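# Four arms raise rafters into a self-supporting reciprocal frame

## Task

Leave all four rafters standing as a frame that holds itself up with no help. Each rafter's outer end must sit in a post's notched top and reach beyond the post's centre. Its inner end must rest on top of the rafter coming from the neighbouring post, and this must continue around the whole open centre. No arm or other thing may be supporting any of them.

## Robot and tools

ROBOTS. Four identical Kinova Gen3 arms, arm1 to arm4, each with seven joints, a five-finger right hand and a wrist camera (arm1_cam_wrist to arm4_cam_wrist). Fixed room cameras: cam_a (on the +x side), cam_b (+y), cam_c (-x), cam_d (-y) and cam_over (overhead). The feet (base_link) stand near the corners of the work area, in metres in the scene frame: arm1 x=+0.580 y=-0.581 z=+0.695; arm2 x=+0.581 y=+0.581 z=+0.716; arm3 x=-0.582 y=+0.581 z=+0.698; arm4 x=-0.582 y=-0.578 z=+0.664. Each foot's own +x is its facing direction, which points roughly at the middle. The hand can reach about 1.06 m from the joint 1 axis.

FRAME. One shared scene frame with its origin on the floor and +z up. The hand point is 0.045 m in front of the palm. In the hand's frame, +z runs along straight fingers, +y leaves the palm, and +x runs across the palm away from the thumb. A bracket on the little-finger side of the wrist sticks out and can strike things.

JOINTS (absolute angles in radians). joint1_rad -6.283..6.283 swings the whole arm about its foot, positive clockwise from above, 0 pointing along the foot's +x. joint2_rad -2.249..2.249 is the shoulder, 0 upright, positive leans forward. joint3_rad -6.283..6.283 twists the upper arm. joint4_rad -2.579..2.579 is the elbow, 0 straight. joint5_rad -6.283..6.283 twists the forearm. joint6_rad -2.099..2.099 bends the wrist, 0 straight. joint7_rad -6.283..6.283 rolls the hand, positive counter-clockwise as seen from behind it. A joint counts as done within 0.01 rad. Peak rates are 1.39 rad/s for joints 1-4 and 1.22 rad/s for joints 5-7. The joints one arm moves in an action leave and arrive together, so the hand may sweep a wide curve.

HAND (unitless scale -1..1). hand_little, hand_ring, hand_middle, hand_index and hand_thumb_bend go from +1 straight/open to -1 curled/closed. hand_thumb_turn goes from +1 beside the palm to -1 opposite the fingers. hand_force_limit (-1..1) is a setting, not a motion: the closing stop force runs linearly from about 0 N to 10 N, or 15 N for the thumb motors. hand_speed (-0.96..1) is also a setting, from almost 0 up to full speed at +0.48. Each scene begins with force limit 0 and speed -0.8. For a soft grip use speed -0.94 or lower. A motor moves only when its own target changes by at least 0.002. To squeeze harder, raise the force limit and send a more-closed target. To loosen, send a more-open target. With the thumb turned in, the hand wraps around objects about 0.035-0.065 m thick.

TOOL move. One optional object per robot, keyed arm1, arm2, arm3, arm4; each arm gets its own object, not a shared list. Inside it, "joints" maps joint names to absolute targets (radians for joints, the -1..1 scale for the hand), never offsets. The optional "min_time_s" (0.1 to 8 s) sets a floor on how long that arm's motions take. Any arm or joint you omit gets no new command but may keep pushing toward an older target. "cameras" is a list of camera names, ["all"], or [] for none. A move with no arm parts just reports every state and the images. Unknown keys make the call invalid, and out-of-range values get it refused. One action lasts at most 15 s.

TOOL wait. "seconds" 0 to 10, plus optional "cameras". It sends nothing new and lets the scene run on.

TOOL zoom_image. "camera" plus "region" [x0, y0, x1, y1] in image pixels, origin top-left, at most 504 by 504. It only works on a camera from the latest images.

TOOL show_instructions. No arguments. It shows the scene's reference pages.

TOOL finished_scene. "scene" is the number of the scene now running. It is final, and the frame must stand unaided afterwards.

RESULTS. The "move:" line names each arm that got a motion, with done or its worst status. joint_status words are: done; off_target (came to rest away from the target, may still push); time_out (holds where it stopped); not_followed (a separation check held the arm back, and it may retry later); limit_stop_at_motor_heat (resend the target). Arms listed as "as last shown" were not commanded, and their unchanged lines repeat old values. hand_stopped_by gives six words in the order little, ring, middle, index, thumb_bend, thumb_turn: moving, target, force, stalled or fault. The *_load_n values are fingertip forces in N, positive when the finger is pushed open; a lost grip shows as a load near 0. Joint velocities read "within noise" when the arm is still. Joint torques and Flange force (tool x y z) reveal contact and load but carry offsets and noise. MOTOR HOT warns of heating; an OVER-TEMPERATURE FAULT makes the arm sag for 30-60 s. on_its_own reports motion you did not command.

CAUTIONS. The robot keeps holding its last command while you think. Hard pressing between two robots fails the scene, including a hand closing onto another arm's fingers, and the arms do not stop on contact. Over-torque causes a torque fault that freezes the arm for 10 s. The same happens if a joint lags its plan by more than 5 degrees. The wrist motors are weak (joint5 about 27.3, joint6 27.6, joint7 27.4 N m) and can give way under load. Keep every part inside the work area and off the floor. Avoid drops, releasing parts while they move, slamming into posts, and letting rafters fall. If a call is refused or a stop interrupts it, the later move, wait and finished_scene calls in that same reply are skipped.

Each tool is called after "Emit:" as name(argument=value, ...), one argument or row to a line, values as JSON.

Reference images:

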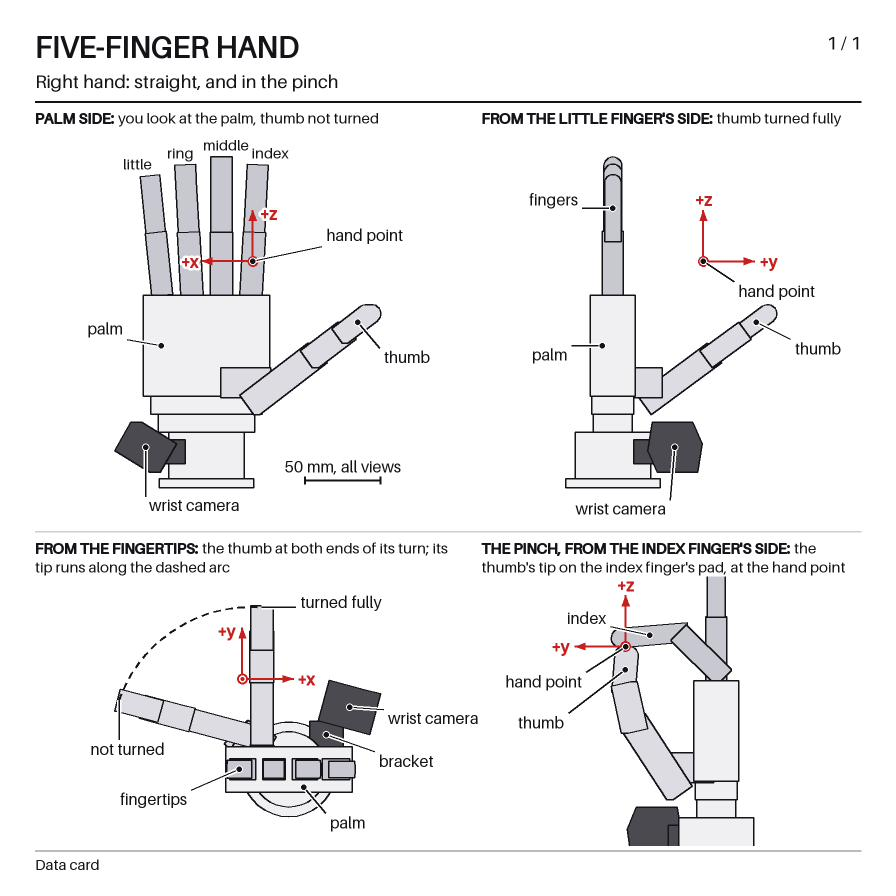

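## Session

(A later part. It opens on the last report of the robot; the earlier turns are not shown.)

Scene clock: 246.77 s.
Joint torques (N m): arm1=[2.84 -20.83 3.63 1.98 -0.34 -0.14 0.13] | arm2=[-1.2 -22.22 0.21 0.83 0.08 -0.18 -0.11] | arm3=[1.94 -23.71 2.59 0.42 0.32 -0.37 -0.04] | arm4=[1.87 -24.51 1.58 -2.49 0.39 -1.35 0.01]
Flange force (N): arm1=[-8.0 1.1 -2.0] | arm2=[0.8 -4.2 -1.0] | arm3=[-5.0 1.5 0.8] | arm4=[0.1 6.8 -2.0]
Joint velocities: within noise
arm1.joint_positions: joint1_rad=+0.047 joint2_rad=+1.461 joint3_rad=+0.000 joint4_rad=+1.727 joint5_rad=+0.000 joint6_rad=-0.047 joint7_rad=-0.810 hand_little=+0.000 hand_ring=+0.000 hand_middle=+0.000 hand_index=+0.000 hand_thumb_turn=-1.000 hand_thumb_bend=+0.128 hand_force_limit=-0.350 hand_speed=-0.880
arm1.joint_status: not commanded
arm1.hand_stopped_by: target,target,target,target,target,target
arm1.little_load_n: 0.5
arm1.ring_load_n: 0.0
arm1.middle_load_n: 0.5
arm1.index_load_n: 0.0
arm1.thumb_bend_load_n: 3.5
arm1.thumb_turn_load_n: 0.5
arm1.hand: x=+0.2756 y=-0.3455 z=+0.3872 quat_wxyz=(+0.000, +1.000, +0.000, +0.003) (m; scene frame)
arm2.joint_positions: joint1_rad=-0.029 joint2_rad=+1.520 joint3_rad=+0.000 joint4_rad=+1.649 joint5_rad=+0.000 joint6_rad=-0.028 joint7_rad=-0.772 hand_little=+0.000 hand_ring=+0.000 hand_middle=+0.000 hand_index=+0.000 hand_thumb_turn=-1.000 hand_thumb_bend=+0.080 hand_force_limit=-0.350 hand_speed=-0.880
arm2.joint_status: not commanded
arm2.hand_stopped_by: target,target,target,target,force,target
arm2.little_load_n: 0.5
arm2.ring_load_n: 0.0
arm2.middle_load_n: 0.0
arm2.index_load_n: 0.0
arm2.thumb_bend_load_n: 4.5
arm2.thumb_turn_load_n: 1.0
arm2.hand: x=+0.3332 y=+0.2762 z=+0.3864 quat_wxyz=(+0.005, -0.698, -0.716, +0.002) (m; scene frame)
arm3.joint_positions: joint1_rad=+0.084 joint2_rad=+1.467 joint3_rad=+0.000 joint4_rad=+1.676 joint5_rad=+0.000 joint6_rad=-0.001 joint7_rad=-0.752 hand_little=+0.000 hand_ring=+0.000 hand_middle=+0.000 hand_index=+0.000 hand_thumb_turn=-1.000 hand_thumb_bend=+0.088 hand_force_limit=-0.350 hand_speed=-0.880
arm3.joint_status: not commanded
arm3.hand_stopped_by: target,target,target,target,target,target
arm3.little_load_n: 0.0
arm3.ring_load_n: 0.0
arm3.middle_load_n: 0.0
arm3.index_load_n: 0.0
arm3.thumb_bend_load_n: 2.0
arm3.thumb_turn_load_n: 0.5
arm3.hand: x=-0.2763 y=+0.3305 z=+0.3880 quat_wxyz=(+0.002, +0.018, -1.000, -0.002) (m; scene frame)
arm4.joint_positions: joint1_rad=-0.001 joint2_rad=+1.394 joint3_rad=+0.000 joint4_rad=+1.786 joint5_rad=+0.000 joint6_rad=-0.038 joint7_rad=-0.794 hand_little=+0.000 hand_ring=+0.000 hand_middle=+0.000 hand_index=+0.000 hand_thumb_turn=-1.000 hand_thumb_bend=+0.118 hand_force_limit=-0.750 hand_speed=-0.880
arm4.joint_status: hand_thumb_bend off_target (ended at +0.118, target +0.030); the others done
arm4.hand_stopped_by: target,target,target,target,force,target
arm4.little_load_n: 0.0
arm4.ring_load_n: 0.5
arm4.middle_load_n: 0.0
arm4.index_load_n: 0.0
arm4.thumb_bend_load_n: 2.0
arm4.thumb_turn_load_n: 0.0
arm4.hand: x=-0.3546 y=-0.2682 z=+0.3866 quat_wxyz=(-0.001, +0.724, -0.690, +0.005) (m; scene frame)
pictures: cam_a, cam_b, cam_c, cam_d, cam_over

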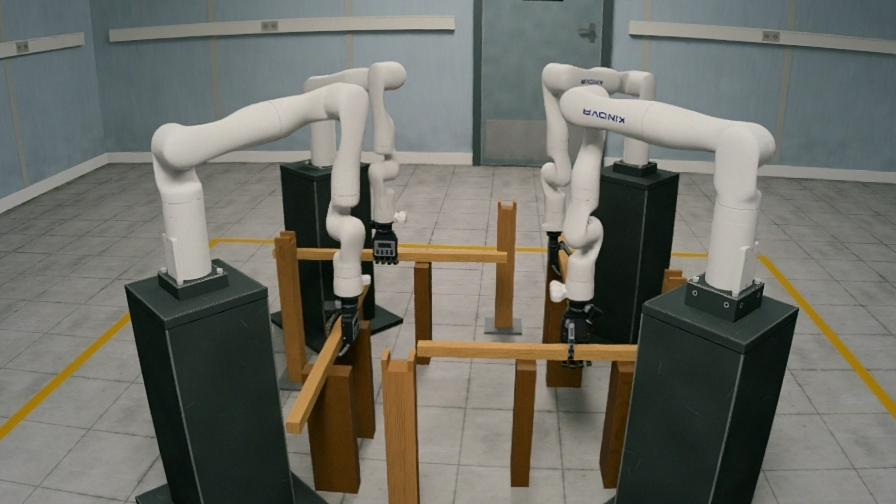

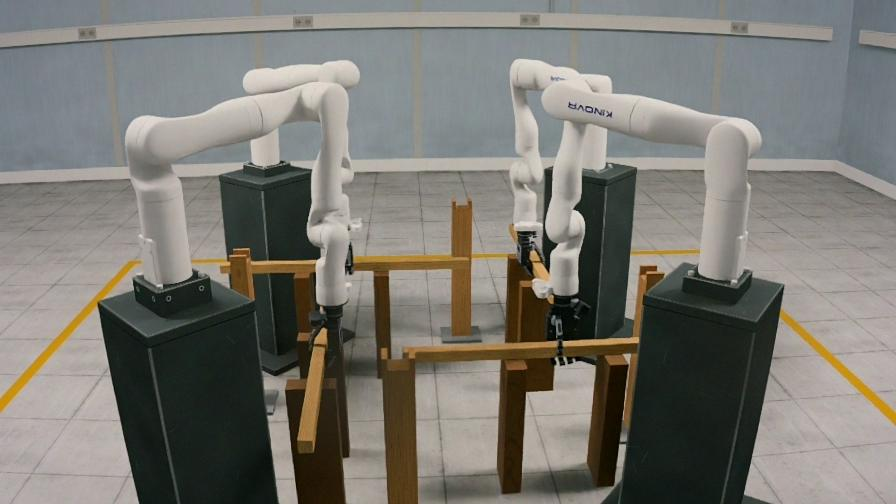

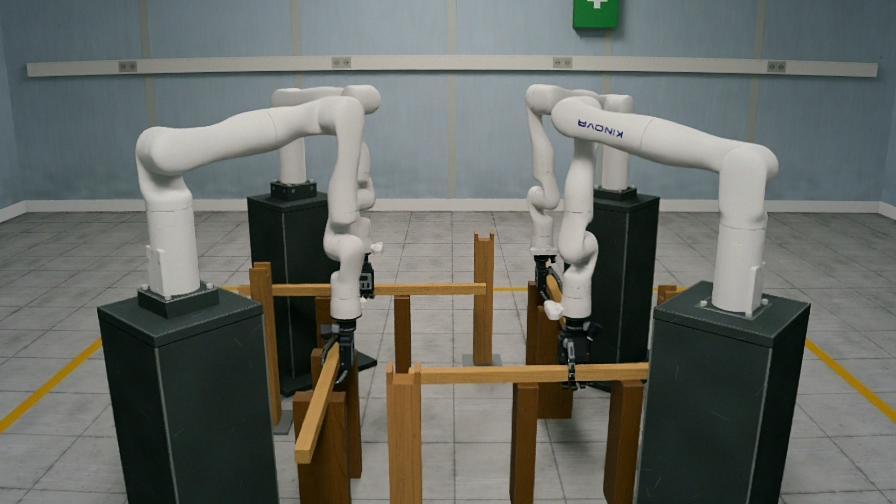

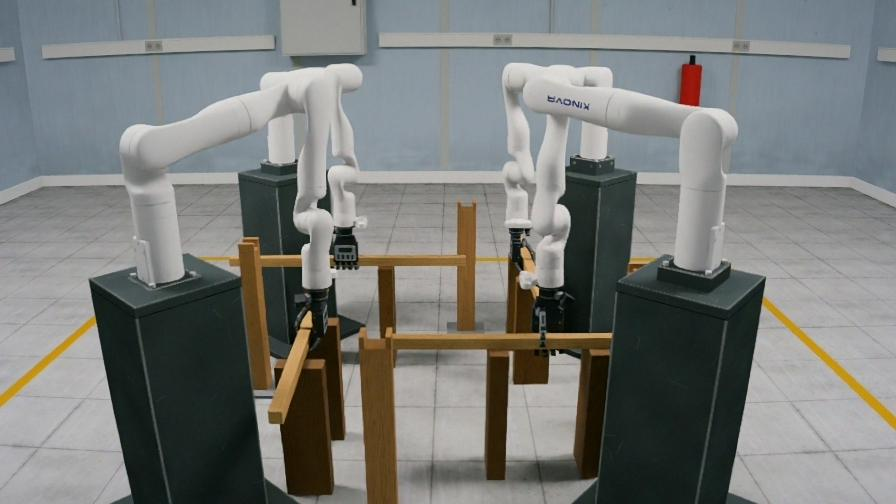

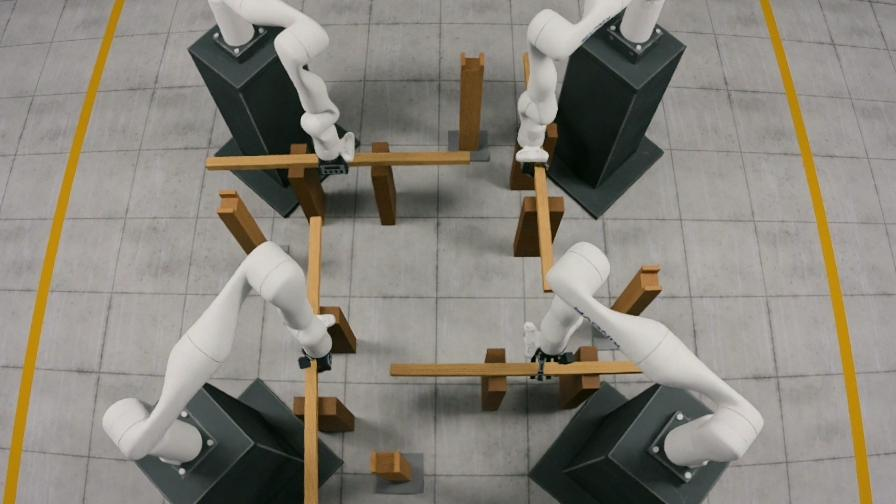

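Emit:
move(
  arm1={"joints":{"joint2_rad":1.2660,"joint4_rad":1.8685,"joint6_rad":0.0071},"min_time_s":2.5},
  arm2={"joints":{"joint2_rad":1.3273,"joint4_rad":1.8043,"joint6_rad":0.0099},"min_time_s":2.5},
  arm3={"joints":{"joint2_rad":1.2739,"joint4_rad":1.8176,"joint6_rad":0.0501},"min_time_s":2.5},
  arm4={"joints":{"joint2_rad":1.1957,"joint4_rad":1.9115,"joint6_rad":0.0345},"min_time_s":2.5},
  cameras=["cam_over"],
)

Emit:
move(
  arm1={"joints":{"joint1_rad":0.4020,"joint2_rad":0.9779,"joint4_rad":1.5022,"joint5_rad":-0.2941,"joint6_rad":0.6018,"joint7_rad":-0.2097},"min_time_s":6},
  arm2={"joints":{"joint1_rad":0.3106,"joint2_rad":1.0301,"joint4_rad":1.4936,"joint5_rad":-0.3148,"joint6_rad":0.5629,"joint7_rad":-0.1706},"min_time_s":6},
  arm3={"joints":{"joint1_rad":0.4064,"joint2_rad":0.9773,"joint4_rad":1.5154,"joint5_rad":-0.3003,"joint6_rad":0.5923,"joint7_rad":-0.1885},"min_time_s":6},
  arm4={"joints":{"joint1_rad":0.3657,"joint2_rad":0.9178,"joint4_rad":1.5333,"joint5_rad":-0.2832,"joint6_rad":0.6320,"joint7_rad":-0.2108},"min_time_s":6},
  cameras=["cam_a","cam_b","cam_c","cam_d","cam_over"],
)

Scene clock: 392.90 s.
Joint torques (N m): arm1=[2.16 -21.63 2.54 2.26 -0.27 0.38 0.18] | arm2=[-2.08 -23.82 -0.84 0.79 0.17 0.14 -0.02] | arm3=[1.26 -24.35 1.56 0.9 0.32 0.26 -0.01] | arm4=[1.39 -25.26 0.68 -2.26 0.41 -0.74 0.08]
Flange force (N): arm1=[-7.6 -0.7 1.6] | arm2=[2.1 -5.7 3.9] | arm3=[-4.9 -0.8 4.9] | arm4=[-0.1 5.1 4.1]
move: arm1 done; arm2 done; arm3 done; arm4 done
Joint velocities: within noise
arm1.joint_positions: joint1_rad=+0.047 joint2_rad=+1.266 joint3_rad=+0.000 joint4_rad=+1.868 joint5_rad=+0.000 joint6_rad=+0.007 joint7_rad=-0.810 hand_little=+0.000 hand_ring=+0.000 hand_middle=+0.000 hand_index=+0.000 hand_thumb_turn=-1.000 hand_thumb_bend=+0.128 hand_force_limit=-0.350 hand_speed=-0.880
arm1.joint_status: all done
arm1.hand_stopped_by: target,target,target,target,target,target
arm1.little_load_n: 0.0
arm1.ring_load_n: 0.5
arm1.middle_load_n: 0.0
arm1.index_load_n: 1.0
arm1.thumb_bend_load_n: 1.0
arm1.thumb_turn_load_n: 0.5
arm1.hand: x=+0.2751 y=-0.3456 z=+0.4672 quat_wxyz=(+0.000, +1.000, +0.000, +0.003) (m; scene frame)
arm2.joint_positions: joint1_rad=-0.029 joint2_rad=+1.327 joint3_rad=+0.000 joint4_rad=+1.804 joint5_rad=+0.000 joint6_rad=+0.010 joint7_rad=-0.772 hand_little=+0.000 hand_ring=+0.000 hand_middle=+0.000 hand_index=+0.000 hand_thumb_turn=-1.000 hand_thumb_bend=+0.080 hand_force_limit=-0.350 hand_speed=-0.880
arm2.joint_status: all done
arm2.hand_stopped_by: target,target,target,target,force,target
arm2.little_load_n: 1.0
arm2.ring_load_n: 0.5
arm2.middle_load_n: 0.0
arm2.index_load_n: 0.5
arm2.thumb_bend_load_n: 1.5
arm2.thumb_turn_load_n: 0.5
arm2.hand: x=+0.3340 y=+0.2758 z=+0.4663 quat_wxyz=(+0.005, -0.698, -0.716, +0.002) (m; scene frame)
arm3.joint_positions: joint1_rad=+0.084 joint2_rad=+1.274 joint3_rad=+0.000 joint4_rad=+1.818 joint5_rad=+0.000 joint6_rad=+0.050 joint7_rad=-0.752 hand_little=+0.000 hand_ring=+0.000 hand_middle=+0.000 hand_index=+0.000 hand_thumb_turn=-1.000 hand_thumb_bend=+0.088 hand_force_limit=-0.350 hand_speed=-0.880
arm3.joint_status: all done
arm3.hand_stopped_by: target,target,target,target,target,target
arm3.little_load_n: 0.5
arm3.ring_load_n: 0.5
arm3.middle_load_n: 0.0
arm3.index_load_n: 0.0
arm3.thumb_bend_load_n: 1.0
arm3.thumb_turn_load_n: 0.5
arm3.hand: x=-0.2760 y=+0.3303 z=+0.4680 quat_wxyz=(+0.002, +0.018, -1.000, -0.002) (m; scene frame)
arm4.joint_positions: joint1_rad=-0.001 joint2_rad=+1.196 joint3_rad=+0.000 joint4_rad=+1.911 joint5_rad=+0.000 joint6_rad=+0.034 joint7_rad=-0.794 hand_little=+0.000 hand_ring=+0.000 hand_middle=+0.000 hand_index=+0.000 hand_thumb_turn=-1.000 hand_thumb_bend=+0.117 hand_force_limit=-0.750 hand_speed=-0.880
arm4.joint_status: all done
arm4.hand_stopped_by: target,target,target,target,force,target
arm4.little_load_n: 0.5
arm4.ring_load_n: 0.5
arm4.middle_load_n: 0.0
arm4.index_load_n: 1.0
arm4.thumb_bend_load_n: 1.0
arm4.thumb_turn_load_n: 0.5
arm4.hand: x=-0.3553 y=-0.2678 z=+0.4666 quat_wxyz=(-0.001, +0.724, -0.690, +0.005) (m; scene frame)
pictures: cam_over

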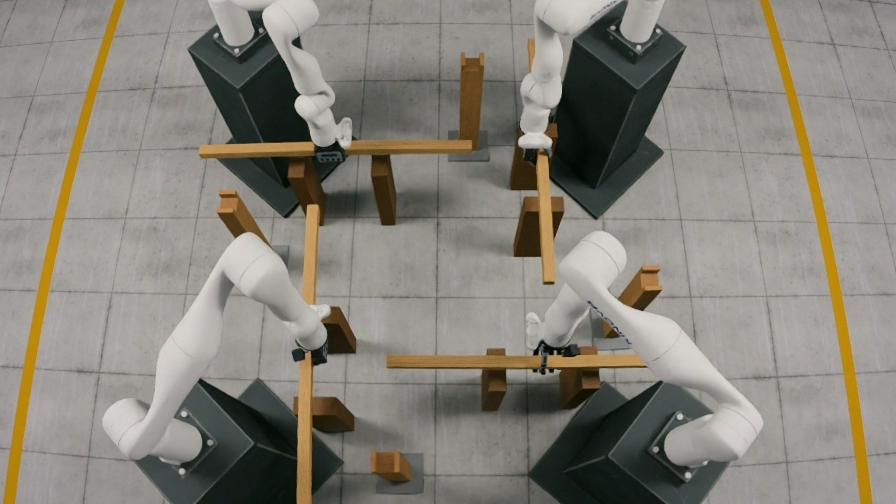

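Scene clock: 399.20 s.
Joint torques (N m): arm1=[2.23 -26.02 2.08 -5.16 -0.71 0.3 0.19] | arm2=[-1.97 -28.12 -1.45 -6.55 -0.19 0.05 -0.09] | arm3=[1.37 -28.21 1.02 -6.23 -0.12 0.16 -0.05] | arm4=[1.39 -29.52 0.1 -10.19 -0.08 -0.84 0.03]
Flange force (N): arm1=[-5.6 -3.3 1.0] | arm2=[3.1 -3.8 2.4] | arm3=[-3.1 -3.0 4.1] | arm4=[0.4 4.6 5.0]
move: arm1 done; arm2 done; arm3 done; arm4 done
Joint velocities: within noise
arm1.joint_positions: joint1_rad=+0.402 joint2_rad=+0.978 joint3_rad=+0.000 joint4_rad=+1.502 joint5_rad=-0.294 joint6_rad=+0.602 joint7_rad=-0.210 hand_little=+0.000 hand_ring=+0.000 hand_middle=+0.000 hand_index=+0.000 hand_thumb_turn=-1.000 hand_thumb_bend=+0.128 hand_force_limit=-0.350 hand_speed=-0.880
arm1.joint_status: all done
arm1.hand_stopped_by: target,target,target,target,target,target
arm1.little_load_n: 0.5
arm1.ring_load_n: 1.0
arm1.middle_load_n: 0.0
arm1.index_load_n: 1.0
arm1.thumb_bend_load_n: 1.5
arm1.thumb_turn_load_n: 0.0
arm1.hand: x=+0.2754 y=-0.1448 z=+0.6532 quat_wxyz=(+0.000, +0.996, +0.004, -0.088) (m; scene frame)
arm2.joint_positions: joint1_rad=+0.311 joint2_rad=+1.030 joint3_rad=+0.000 joint4_rad=+1.494 joint5_rad=-0.315 joint6_rad=+0.563 joint7_rad=-0.171 hand_little=+0.000 hand_ring=+0.000 hand_middle=+0.000 hand_index=+0.000 hand_thumb_turn=-1.000 hand_thumb_bend=+0.080 hand_force_limit=-0.350 hand_speed=-0.880
arm2.joint_status: all done
arm2.hand_stopped_by: target,target,target,target,force,target
arm2.little_load_n: 0.5
arm2.ring_load_n: 0.5
arm2.middle_load_n: 0.0
arm2.index_load_n: 0.5
arm2.thumb_bend_load_n: 1.5
arm2.thumb_turn_load_n: 0.5
arm2.hand: x=+0.1446 y=+0.2763 z=+0.6523 quat_wxyz=(-0.061, -0.695, -0.713, +0.065) (m; scene frame)
arm3.joint_positions: joint1_rad=+0.406 joint2_rad=+0.977 joint3_rad=+0.000 joint4_rad=+1.515 joint5_rad=-0.300 joint6_rad=+0.592 joint7_rad=-0.189 hand_little=+0.000 hand_ring=+0.000 hand_middle=+0.000 hand_index=+0.000 hand_thumb_turn=-1.000 hand_thumb_bend=+0.088 hand_force_limit=-0.350 hand_speed=-0.880
arm3.joint_status: all done
arm3.hand_stopped_by: target,target,target,target,target,target
arm3.little_load_n: 0.0
arm3.ring_load_n: 0.5
arm3.middle_load_n: 0.0
arm3.index_load_n: 0.5
arm3.thumb_bend_load_n: 1.0
arm3.thumb_turn_load_n: 0.0
arm3.hand: x=-0.2765 y=+0.1512 z=+0.6540 quat_wxyz=(-0.090, +0.015, -0.996, -0.003) (m; scene frame)
arm4.joint_positions: joint1_rad=+0.366 joint2_rad=+0.918 joint3_rad=+0.000 joint4_rad=+1.533 joint5_rad=-0.283 joint6_rad=+0.632 joint7_rad=-0.211 hand_little=+0.000 hand_ring=+0.000 hand_middle=+0.000 hand_index=+0.000 hand_thumb_turn=-1.000 hand_thumb_bend=+0.117 hand_force_limit=-0.750 hand_speed=-0.880
arm4.joint_status: all done
arm4.hand_stopped_by: target,target,target,target,force,target
arm4.little_load_n: 0.0
arm4.ring_load_n: 0.5
arm4.middle_load_n: 0.0
arm4.index_load_n: 0.5
arm4.thumb_bend_load_n: 1.0
arm4.thumb_turn_load_n: 0.5
arm4.hand: x=-0.1592 y=-0.2692 z=+0.6525 quat_wxyz=(-0.064, +0.719, -0.689, -0.061) (m; scene frame)
pictures: cam_a, cam_b, cam_c, cam_d, cam_over

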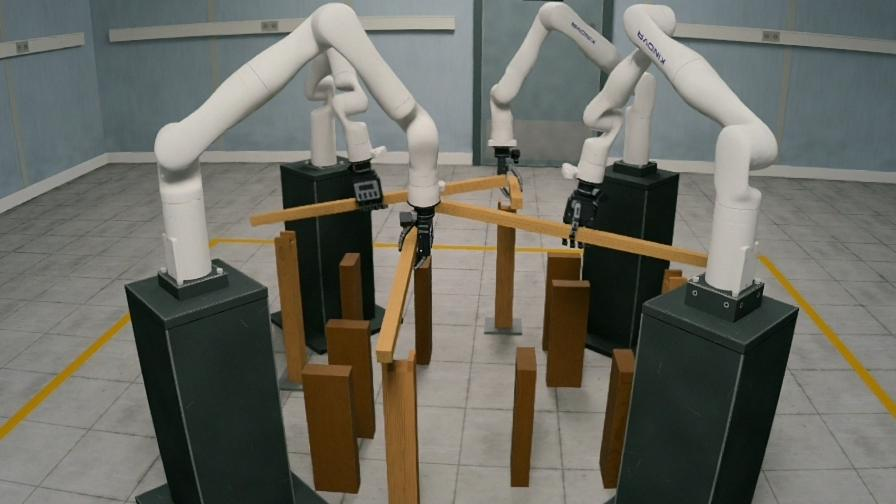

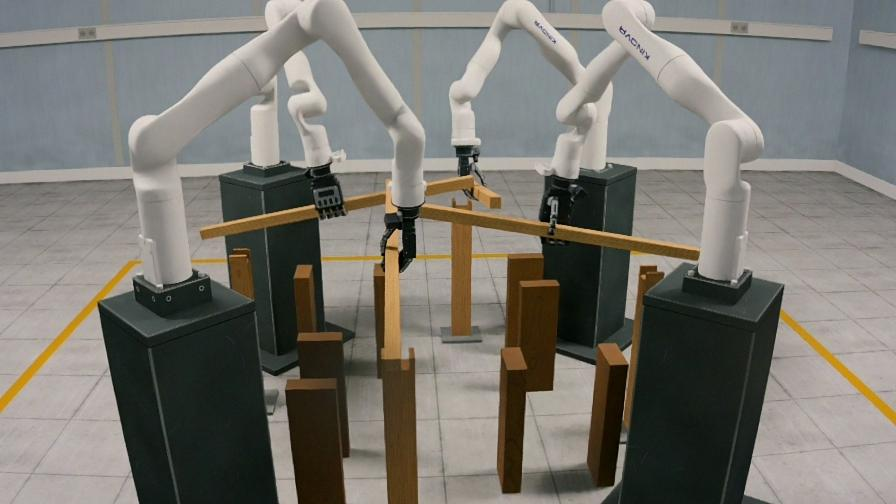

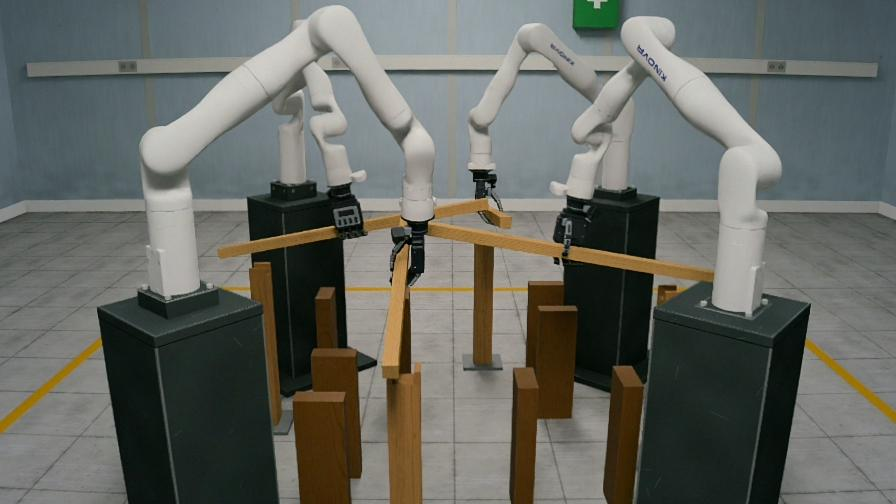

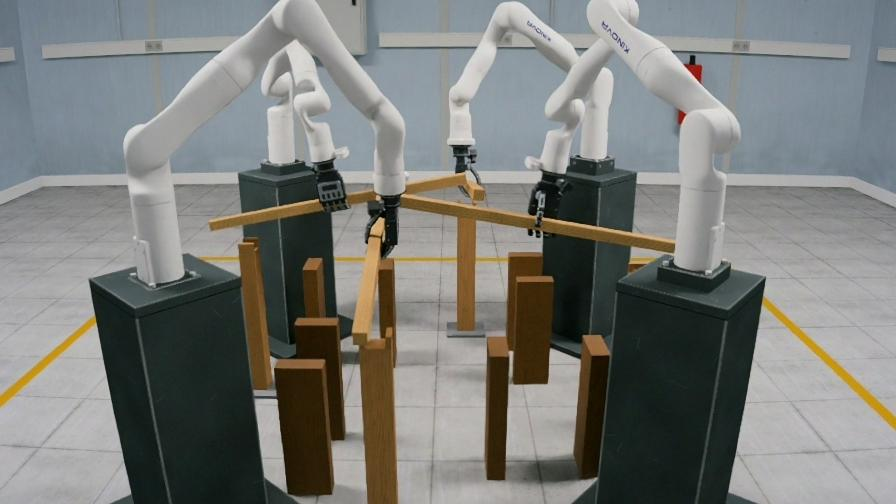

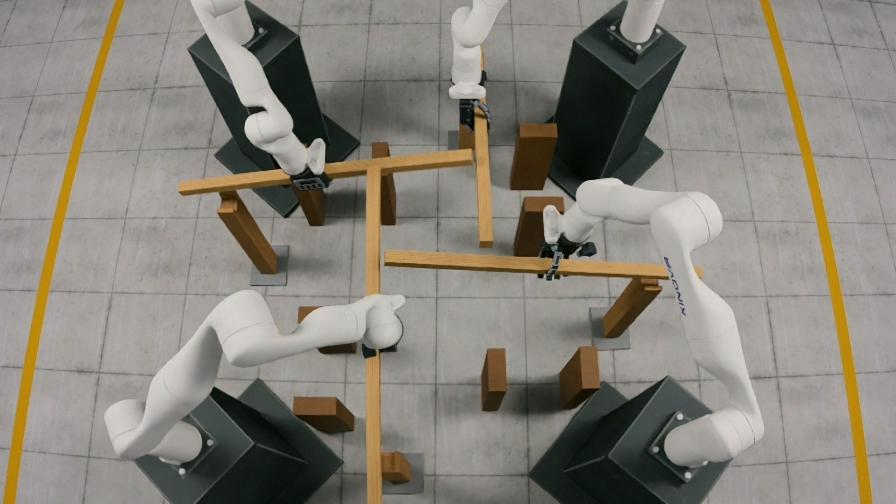

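Emit:
zoom_image(
  camera="cam_a",
  region=[360, 220, 440, 370],
)

Emit:
zoom_image(
  camera="cam_b",
  region=[360, 220, 440, 370],
)

Emit:
zoom_image(
  camera="cam_c",
  region=[360, 240, 440, 390],
)

Emit:
zoom_image(
  camera="cam_d",
  region=[335, 210, 415, 360],
)

Emit:
zoom_image(
  camera="cam_over",
  region=[350, 140, 500, 280],
)

Scaled by 3.360 from the camera's 896x504 image, which has a finer 1280x720 frame.

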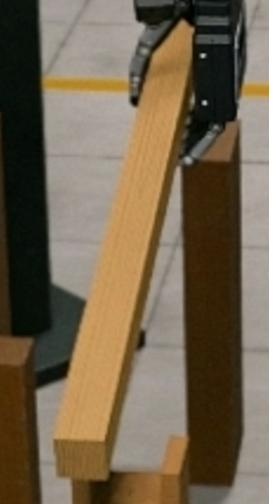

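Scaled by 3.360 from the camera's 896x504 image, which has a finer 1280x720 frame.

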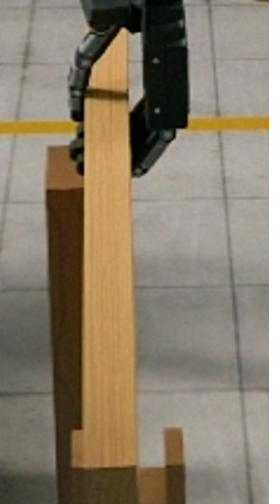

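Scaled by 3.360 from the camera's 896x504 image, which has a finer 1280x720 frame.

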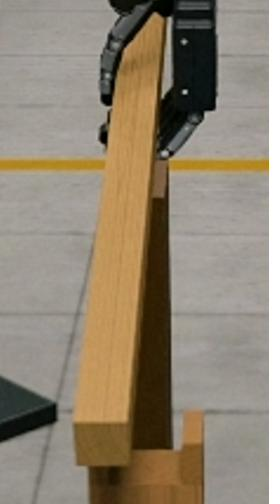

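Scaled by 3.360 from the camera's 896x504 image, which has a finer 1280x720 frame.

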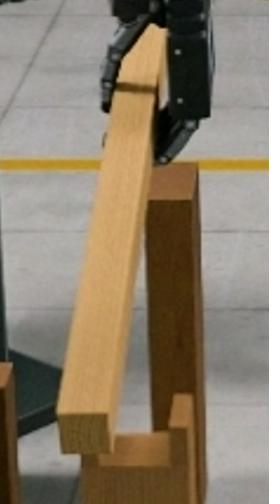

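Scaled by 3.360 from the camera's 896x504 image, which has a finer 1280x720 frame.

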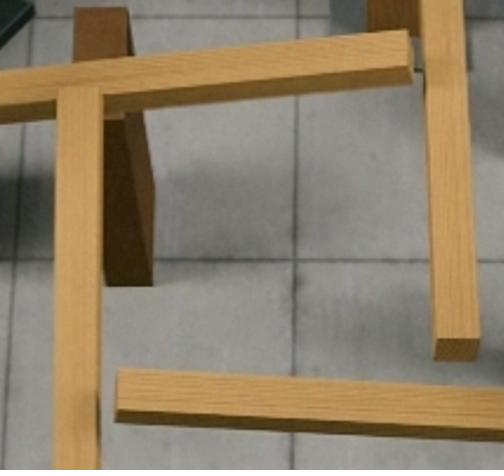

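Emit:
zoom_image(
  camera="cam_over",
  region=[375, 240, 425, 275],
)

Emit:
zoom_image(
  camera="cam_over",
  region=[460, 220, 510, 255],
)

Emit:
zoom_image(
  camera="cam_over",
  region=[440, 140, 490, 175],
)

Emit:
zoom_image(
  camera="cam_over",
  region=[355, 150, 405, 185],
)

Scaled by 10.080 from the camera's 896x504 image, which has a finer 1280x720 frame.

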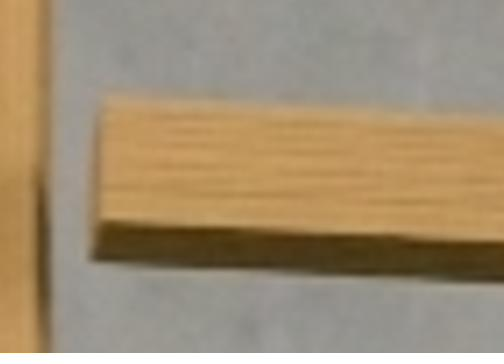

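Scaled by 10.080 from the camera's 896x504 image, which has a finer 1280x720 frame.

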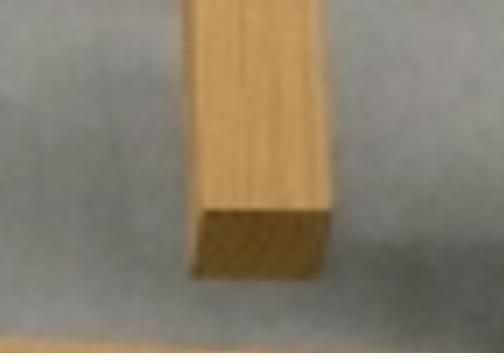

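Scaled by 10.080 from the camera's 896x504 image, which has a finer 1280x720 frame.

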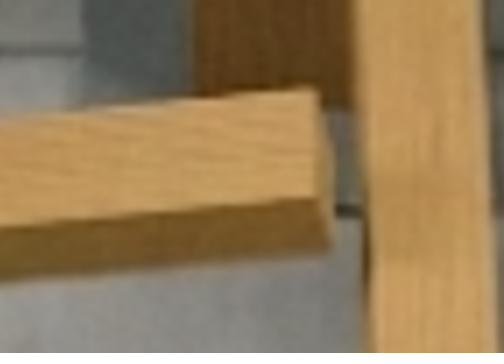

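Scaled by 10.080 from the camera's 896x504 image, which has a finer 1280x720 frame.

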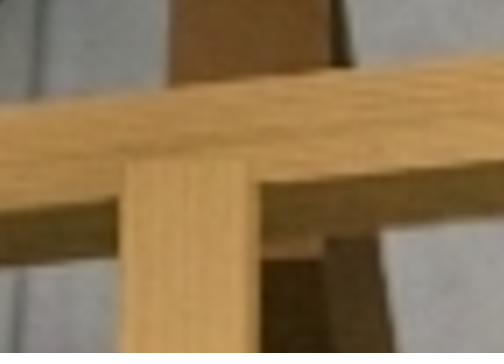

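Emit:
zoom_image(
  camera="cam_c",
  region=[475, 190, 525, 240],
)

Emit:
zoom_image(
  camera="cam_d",
  region=[450, 165, 500, 215],
)

Emit:
zoom_image(
  camera="cam_a",
  region=[485, 165, 535, 215],
)

Emit:
zoom_image(
  camera="cam_b",
  region=[465, 165, 515, 215],
)

Emit:
zoom_image(
  camera="cam_over",
  region=[660, 245, 710, 295],
)

Scaled by 10.080 from the camera's 896x504 image, which has a finer 1280x720 frame.

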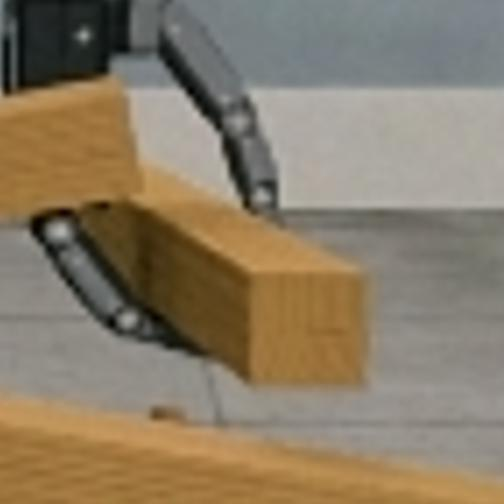

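Scaled by 10.080 from the camera's 896x504 image, which has a finer 1280x720 frame.

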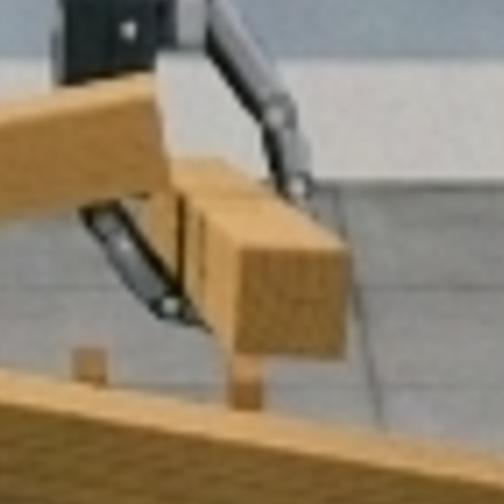

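Scaled by 10.080 from the camera's 896x504 image, which has a finer 1280x720 frame.

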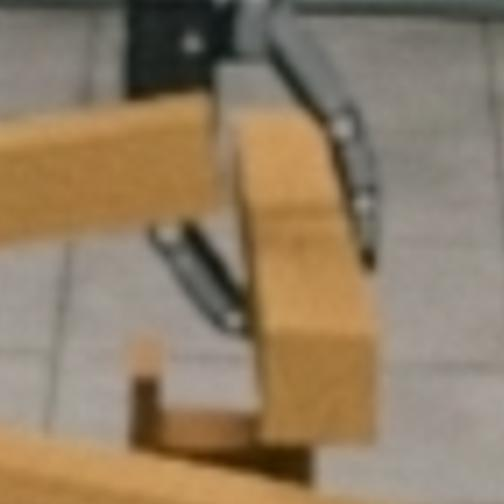

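Scaled by 10.080 from the camera's 896x504 image, which has a finer 1280x720 frame.

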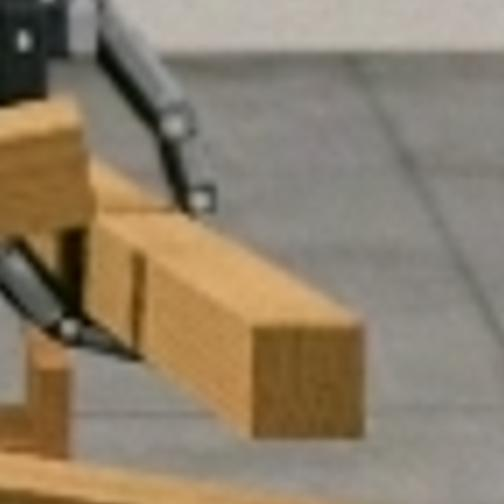

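Scaled by 10.080 from the camera's 896x504 image, which has a finer 1280x720 frame.

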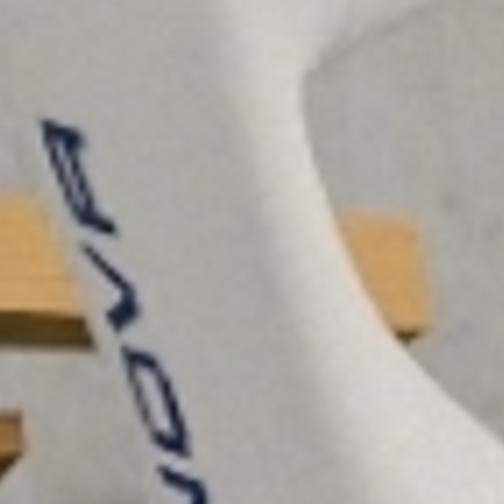

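Emit:
move(
  arm1={"joints":{"joint1_rad":0.3453,"joint2_rad":1.0293,"joint4_rad":1.3443,"joint5_rad":-0.3126,"joint6_rad":0.6775,"joint7_rad":-0.2918},"min_time_s":5},
  arm2={"joints":{"joint1_rad":0.2359,"joint2_rad":1.0659,"joint4_rad":1.3522,"joint5_rad":-0.3319,"joint6_rad":0.6374,"joint7_rad":-0.2584},"min_time_s":5},
  arm3={"joints":{"joint1_rad":0.3414,"joint2_rad":1.0309,"joint4_rad":1.3319,"joint5_rad":-0.3094,"joint6_rad":0.6894,"joint7_rad":-0.2888},"min_time_s":5},
  arm4={"joints":{"joint1_rad":0.3181,"joint2_rad":0.9740,"joint4_rad":1.3442,"joint5_rad":-0.2940,"joint6_rad":0.7319,"joint7_rad":-0.3090},"min_time_s":5},
  cameras=["cam_a","cam_b","cam_c","cam_d","cam_over"],
)

Emit:
zoom_image(
  camera="cam_a",
  region=[370, 320, 430, 380],
)

Emit:
zoom_image(
  camera="cam_b",
  region=[370, 320, 430, 380],
)

Emit:
zoom_image(
  camera="cam_c",
  region=[370, 335, 430, 395],
)

Emit:
zoom_image(
  camera="cam_d",
  region=[340, 300, 400, 360],
)

Emit:
zoom_image(
  camera="cam_over",
  region=[340, 120, 520, 300],
)

Scene clock: 617.53 s.
Joint torques (N m): arm1=[2.18 -27.85 1.9 -6.28 -0.84 0.19 0.16] | arm2=[-1.98 -29.68 -1.54 -7.76 -0.33 -0.11 -0.11] | arm3=[1.35 -30.25 0.88 -7.6 -0.23 0.09 -0.06] | arm4=[1.36 -31.68 0.09 -11.5 -0.19 -0.96 0.04]
Flange force (N): arm1=[-5.6 -3.3 1.5] | arm2=[2.8 -3.9 2.2] | arm3=[-3.1 -2.9 4.2] | arm4=[1.5 4.9 4.9]
move: arm1 done; arm2 done; arm3 done; arm4 done
Joint velocities: within noise
arm1.joint_positions: joint1_rad=+0.345 joint2_rad=+1.029 joint3_rad=+0.000 joint4_rad=+1.344 joint5_rad=-0.313 joint6_rad=+0.678 joint7_rad=-0.292 hand_little=+0.000 hand_ring=+0.000 hand_middle=+0.000 hand_index=+0.000 hand_thumb_turn=-1.000 hand_thumb_bend=+0.128 hand_force_limit=-0.350 hand_speed=-0.880
arm1.joint_status: all done
arm1.hand_stopped_by: target,target,target,target,target,target
arm1.little_load_n: 0.5
arm1.ring_load_n: 1.0
arm1.middle_load_n: 0.0
arm1.index_load_n: 1.0
arm1.thumb_bend_load_n: 1.5
arm1.thumb_turn_load_n: 0.0
arm1.hand: x=+0.2151 y=-0.1235 z=+0.6605 quat_wxyz=(-0.001, +0.994, -0.007, -0.109) (m; scene frame)
arm2.joint_positions: joint1_rad=+0.236 joint2_rad=+1.066 joint3_rad=+0.000 joint4_rad=+1.352 joint5_rad=-0.332 joint6_rad=+0.637 joint7_rad=-0.258 hand_little=+0.000 hand_ring=+0.000 hand_middle=+0.000 hand_index=+0.000 hand_thumb_turn=-1.000 hand_thumb_bend=+0.080 hand_force_limit=-0.350 hand_speed=-0.880
arm2.joint_status: all done
arm2.hand_stopped_by: target,target,target,target,force,target
arm2.little_load_n: 0.5
arm2.ring_load_n: 0.5
arm2.middle_load_n: 0.0
arm2.index_load_n: 0.5
arm2.thumb_bend_load_n: 1.5
arm2.thumb_turn_load_n: 0.5
arm2.hand: x=+0.1328 y=+0.2091 z=+0.6637 quat_wxyz=(-0.075, -0.697, -0.708, +0.080) (m; scene frame)
arm3.joint_positions: joint1_rad=+0.341 joint2_rad=+1.031 joint3_rad=+0.000 joint4_rad=+1.332 joint5_rad=-0.309 joint6_rad=+0.689 joint7_rad=-0.289 hand_little=+0.000 hand_ring=+0.000 hand_middle=+0.000 hand_index=+0.000 hand_thumb_turn=-1.000 hand_thumb_bend=+0.088 hand_force_limit=-0.350 hand_speed=-0.880
arm3.joint_status: all done
arm3.hand_stopped_by: target,target,target,target,target,target
arm3.little_load_n: 0.0
arm3.ring_load_n: 0.5
arm3.middle_load_n: 0.0
arm3.index_load_n: 0.5
arm3.thumb_bend_load_n: 1.0
arm3.thumb_turn_load_n: 0.5
arm3.hand: x=-0.2090 y=+0.1276 z=+0.6653 quat_wxyz=(-0.110, +0.005, -0.994, -0.002) (m; scene frame)
arm4.joint_positions: joint1_rad=+0.318 joint2_rad=+0.974 joint3_rad=+0.000 joint4_rad=+1.344 joint5_rad=-0.294 joint6_rad=+0.732 joint7_rad=-0.309 hand_little=+0.000 hand_ring=+0.000 hand_middle=+0.000 hand_index=+0.000 hand_thumb_turn=-1.000 hand_thumb_bend=+0.117 hand_force_limit=-0.750 hand_speed=-0.880
arm4.joint_status: all done
arm4.hand_stopped_by: target,target,target,target,force,target
arm4.little_load_n: 0.5
arm4.ring_load_n: 0.5
arm4.middle_load_n: 0.0
arm4.index_load_n: 0.5
arm4.thumb_bend_load_n: 1.0
arm4.thumb_turn_load_n: 0.0
arm4.hand: x=-0.1290 y=-0.2088 z=+0.6660 quat_wxyz=(-0.080, +0.705, -0.701, -0.075) (m; scene frame)
pictures: cam_a, cam_b, cam_c, cam_d, cam_over

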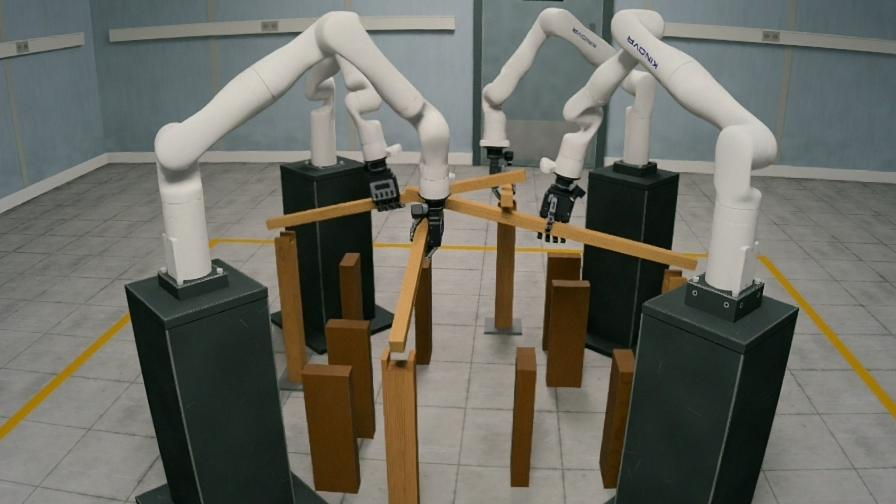

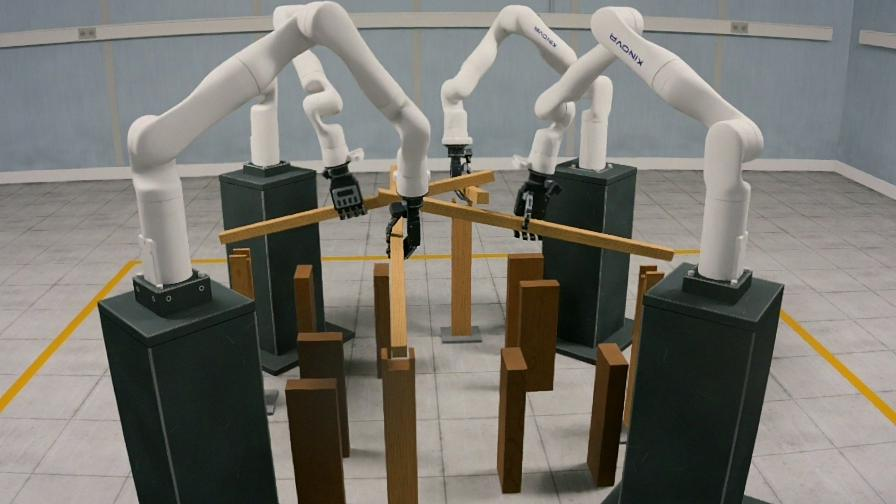

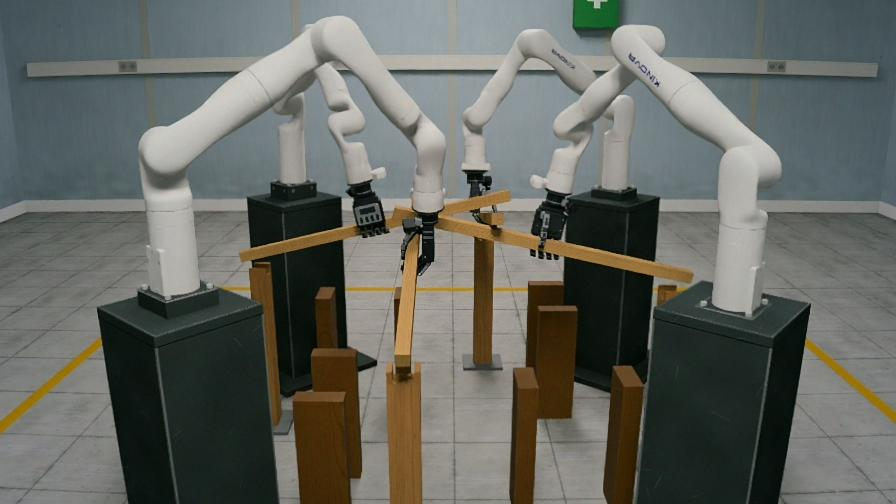

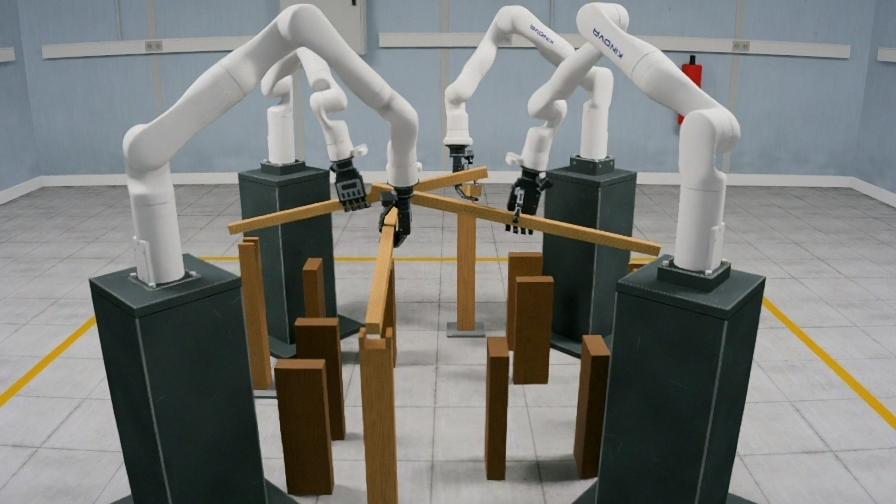

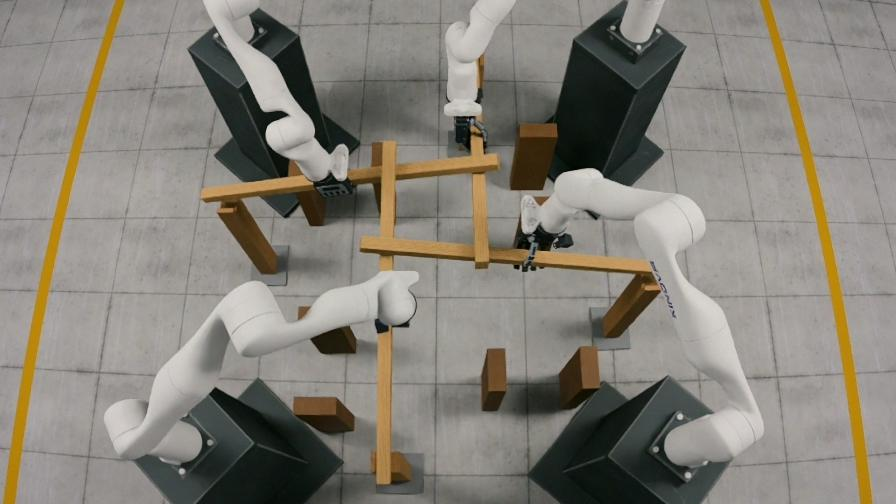

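Scaled by 8.400 from the camera's 896x504 image, which has a finer 1280x720 frame.

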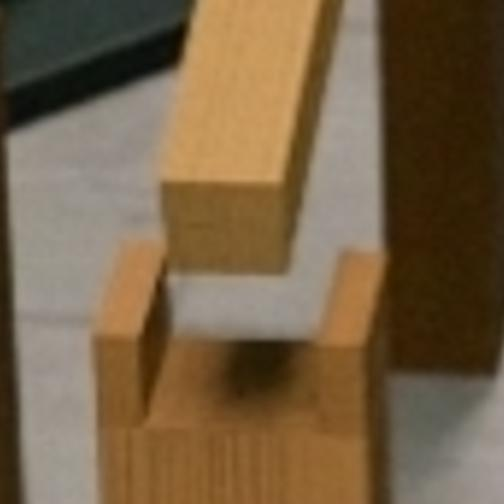

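Scaled by 8.400 from the camera's 896x504 image, which has a finer 1280x720 frame.

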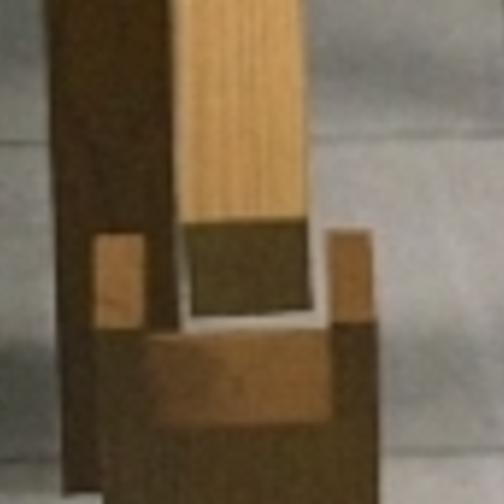

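Scaled by 8.400 from the camera's 896x504 image, which has a finer 1280x720 frame.

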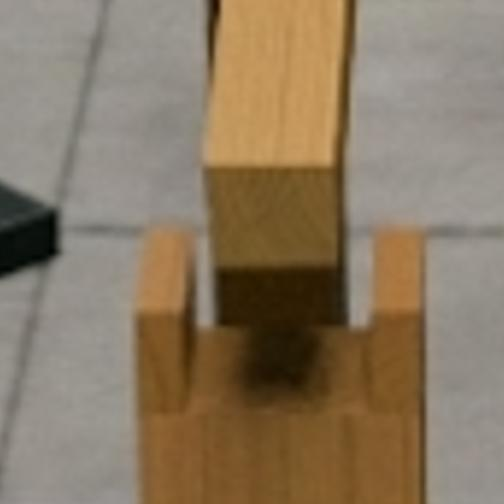

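Scaled by 8.400 from the camera's 896x504 image, which has a finer 1280x720 frame.

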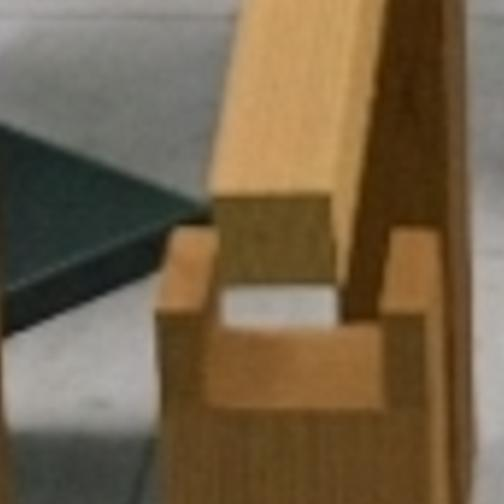

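Scaled by 2.800 from the camera's 896x504 image, which has a finer 1280x720 frame.

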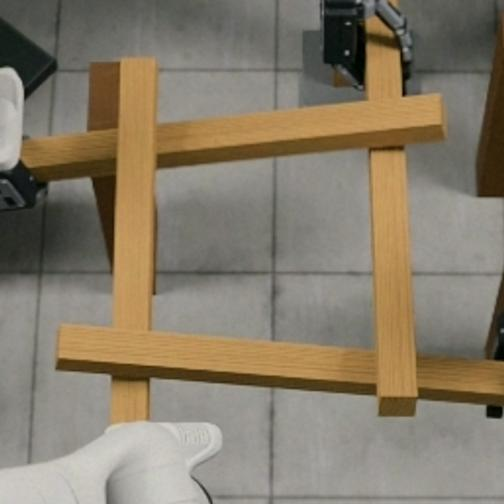

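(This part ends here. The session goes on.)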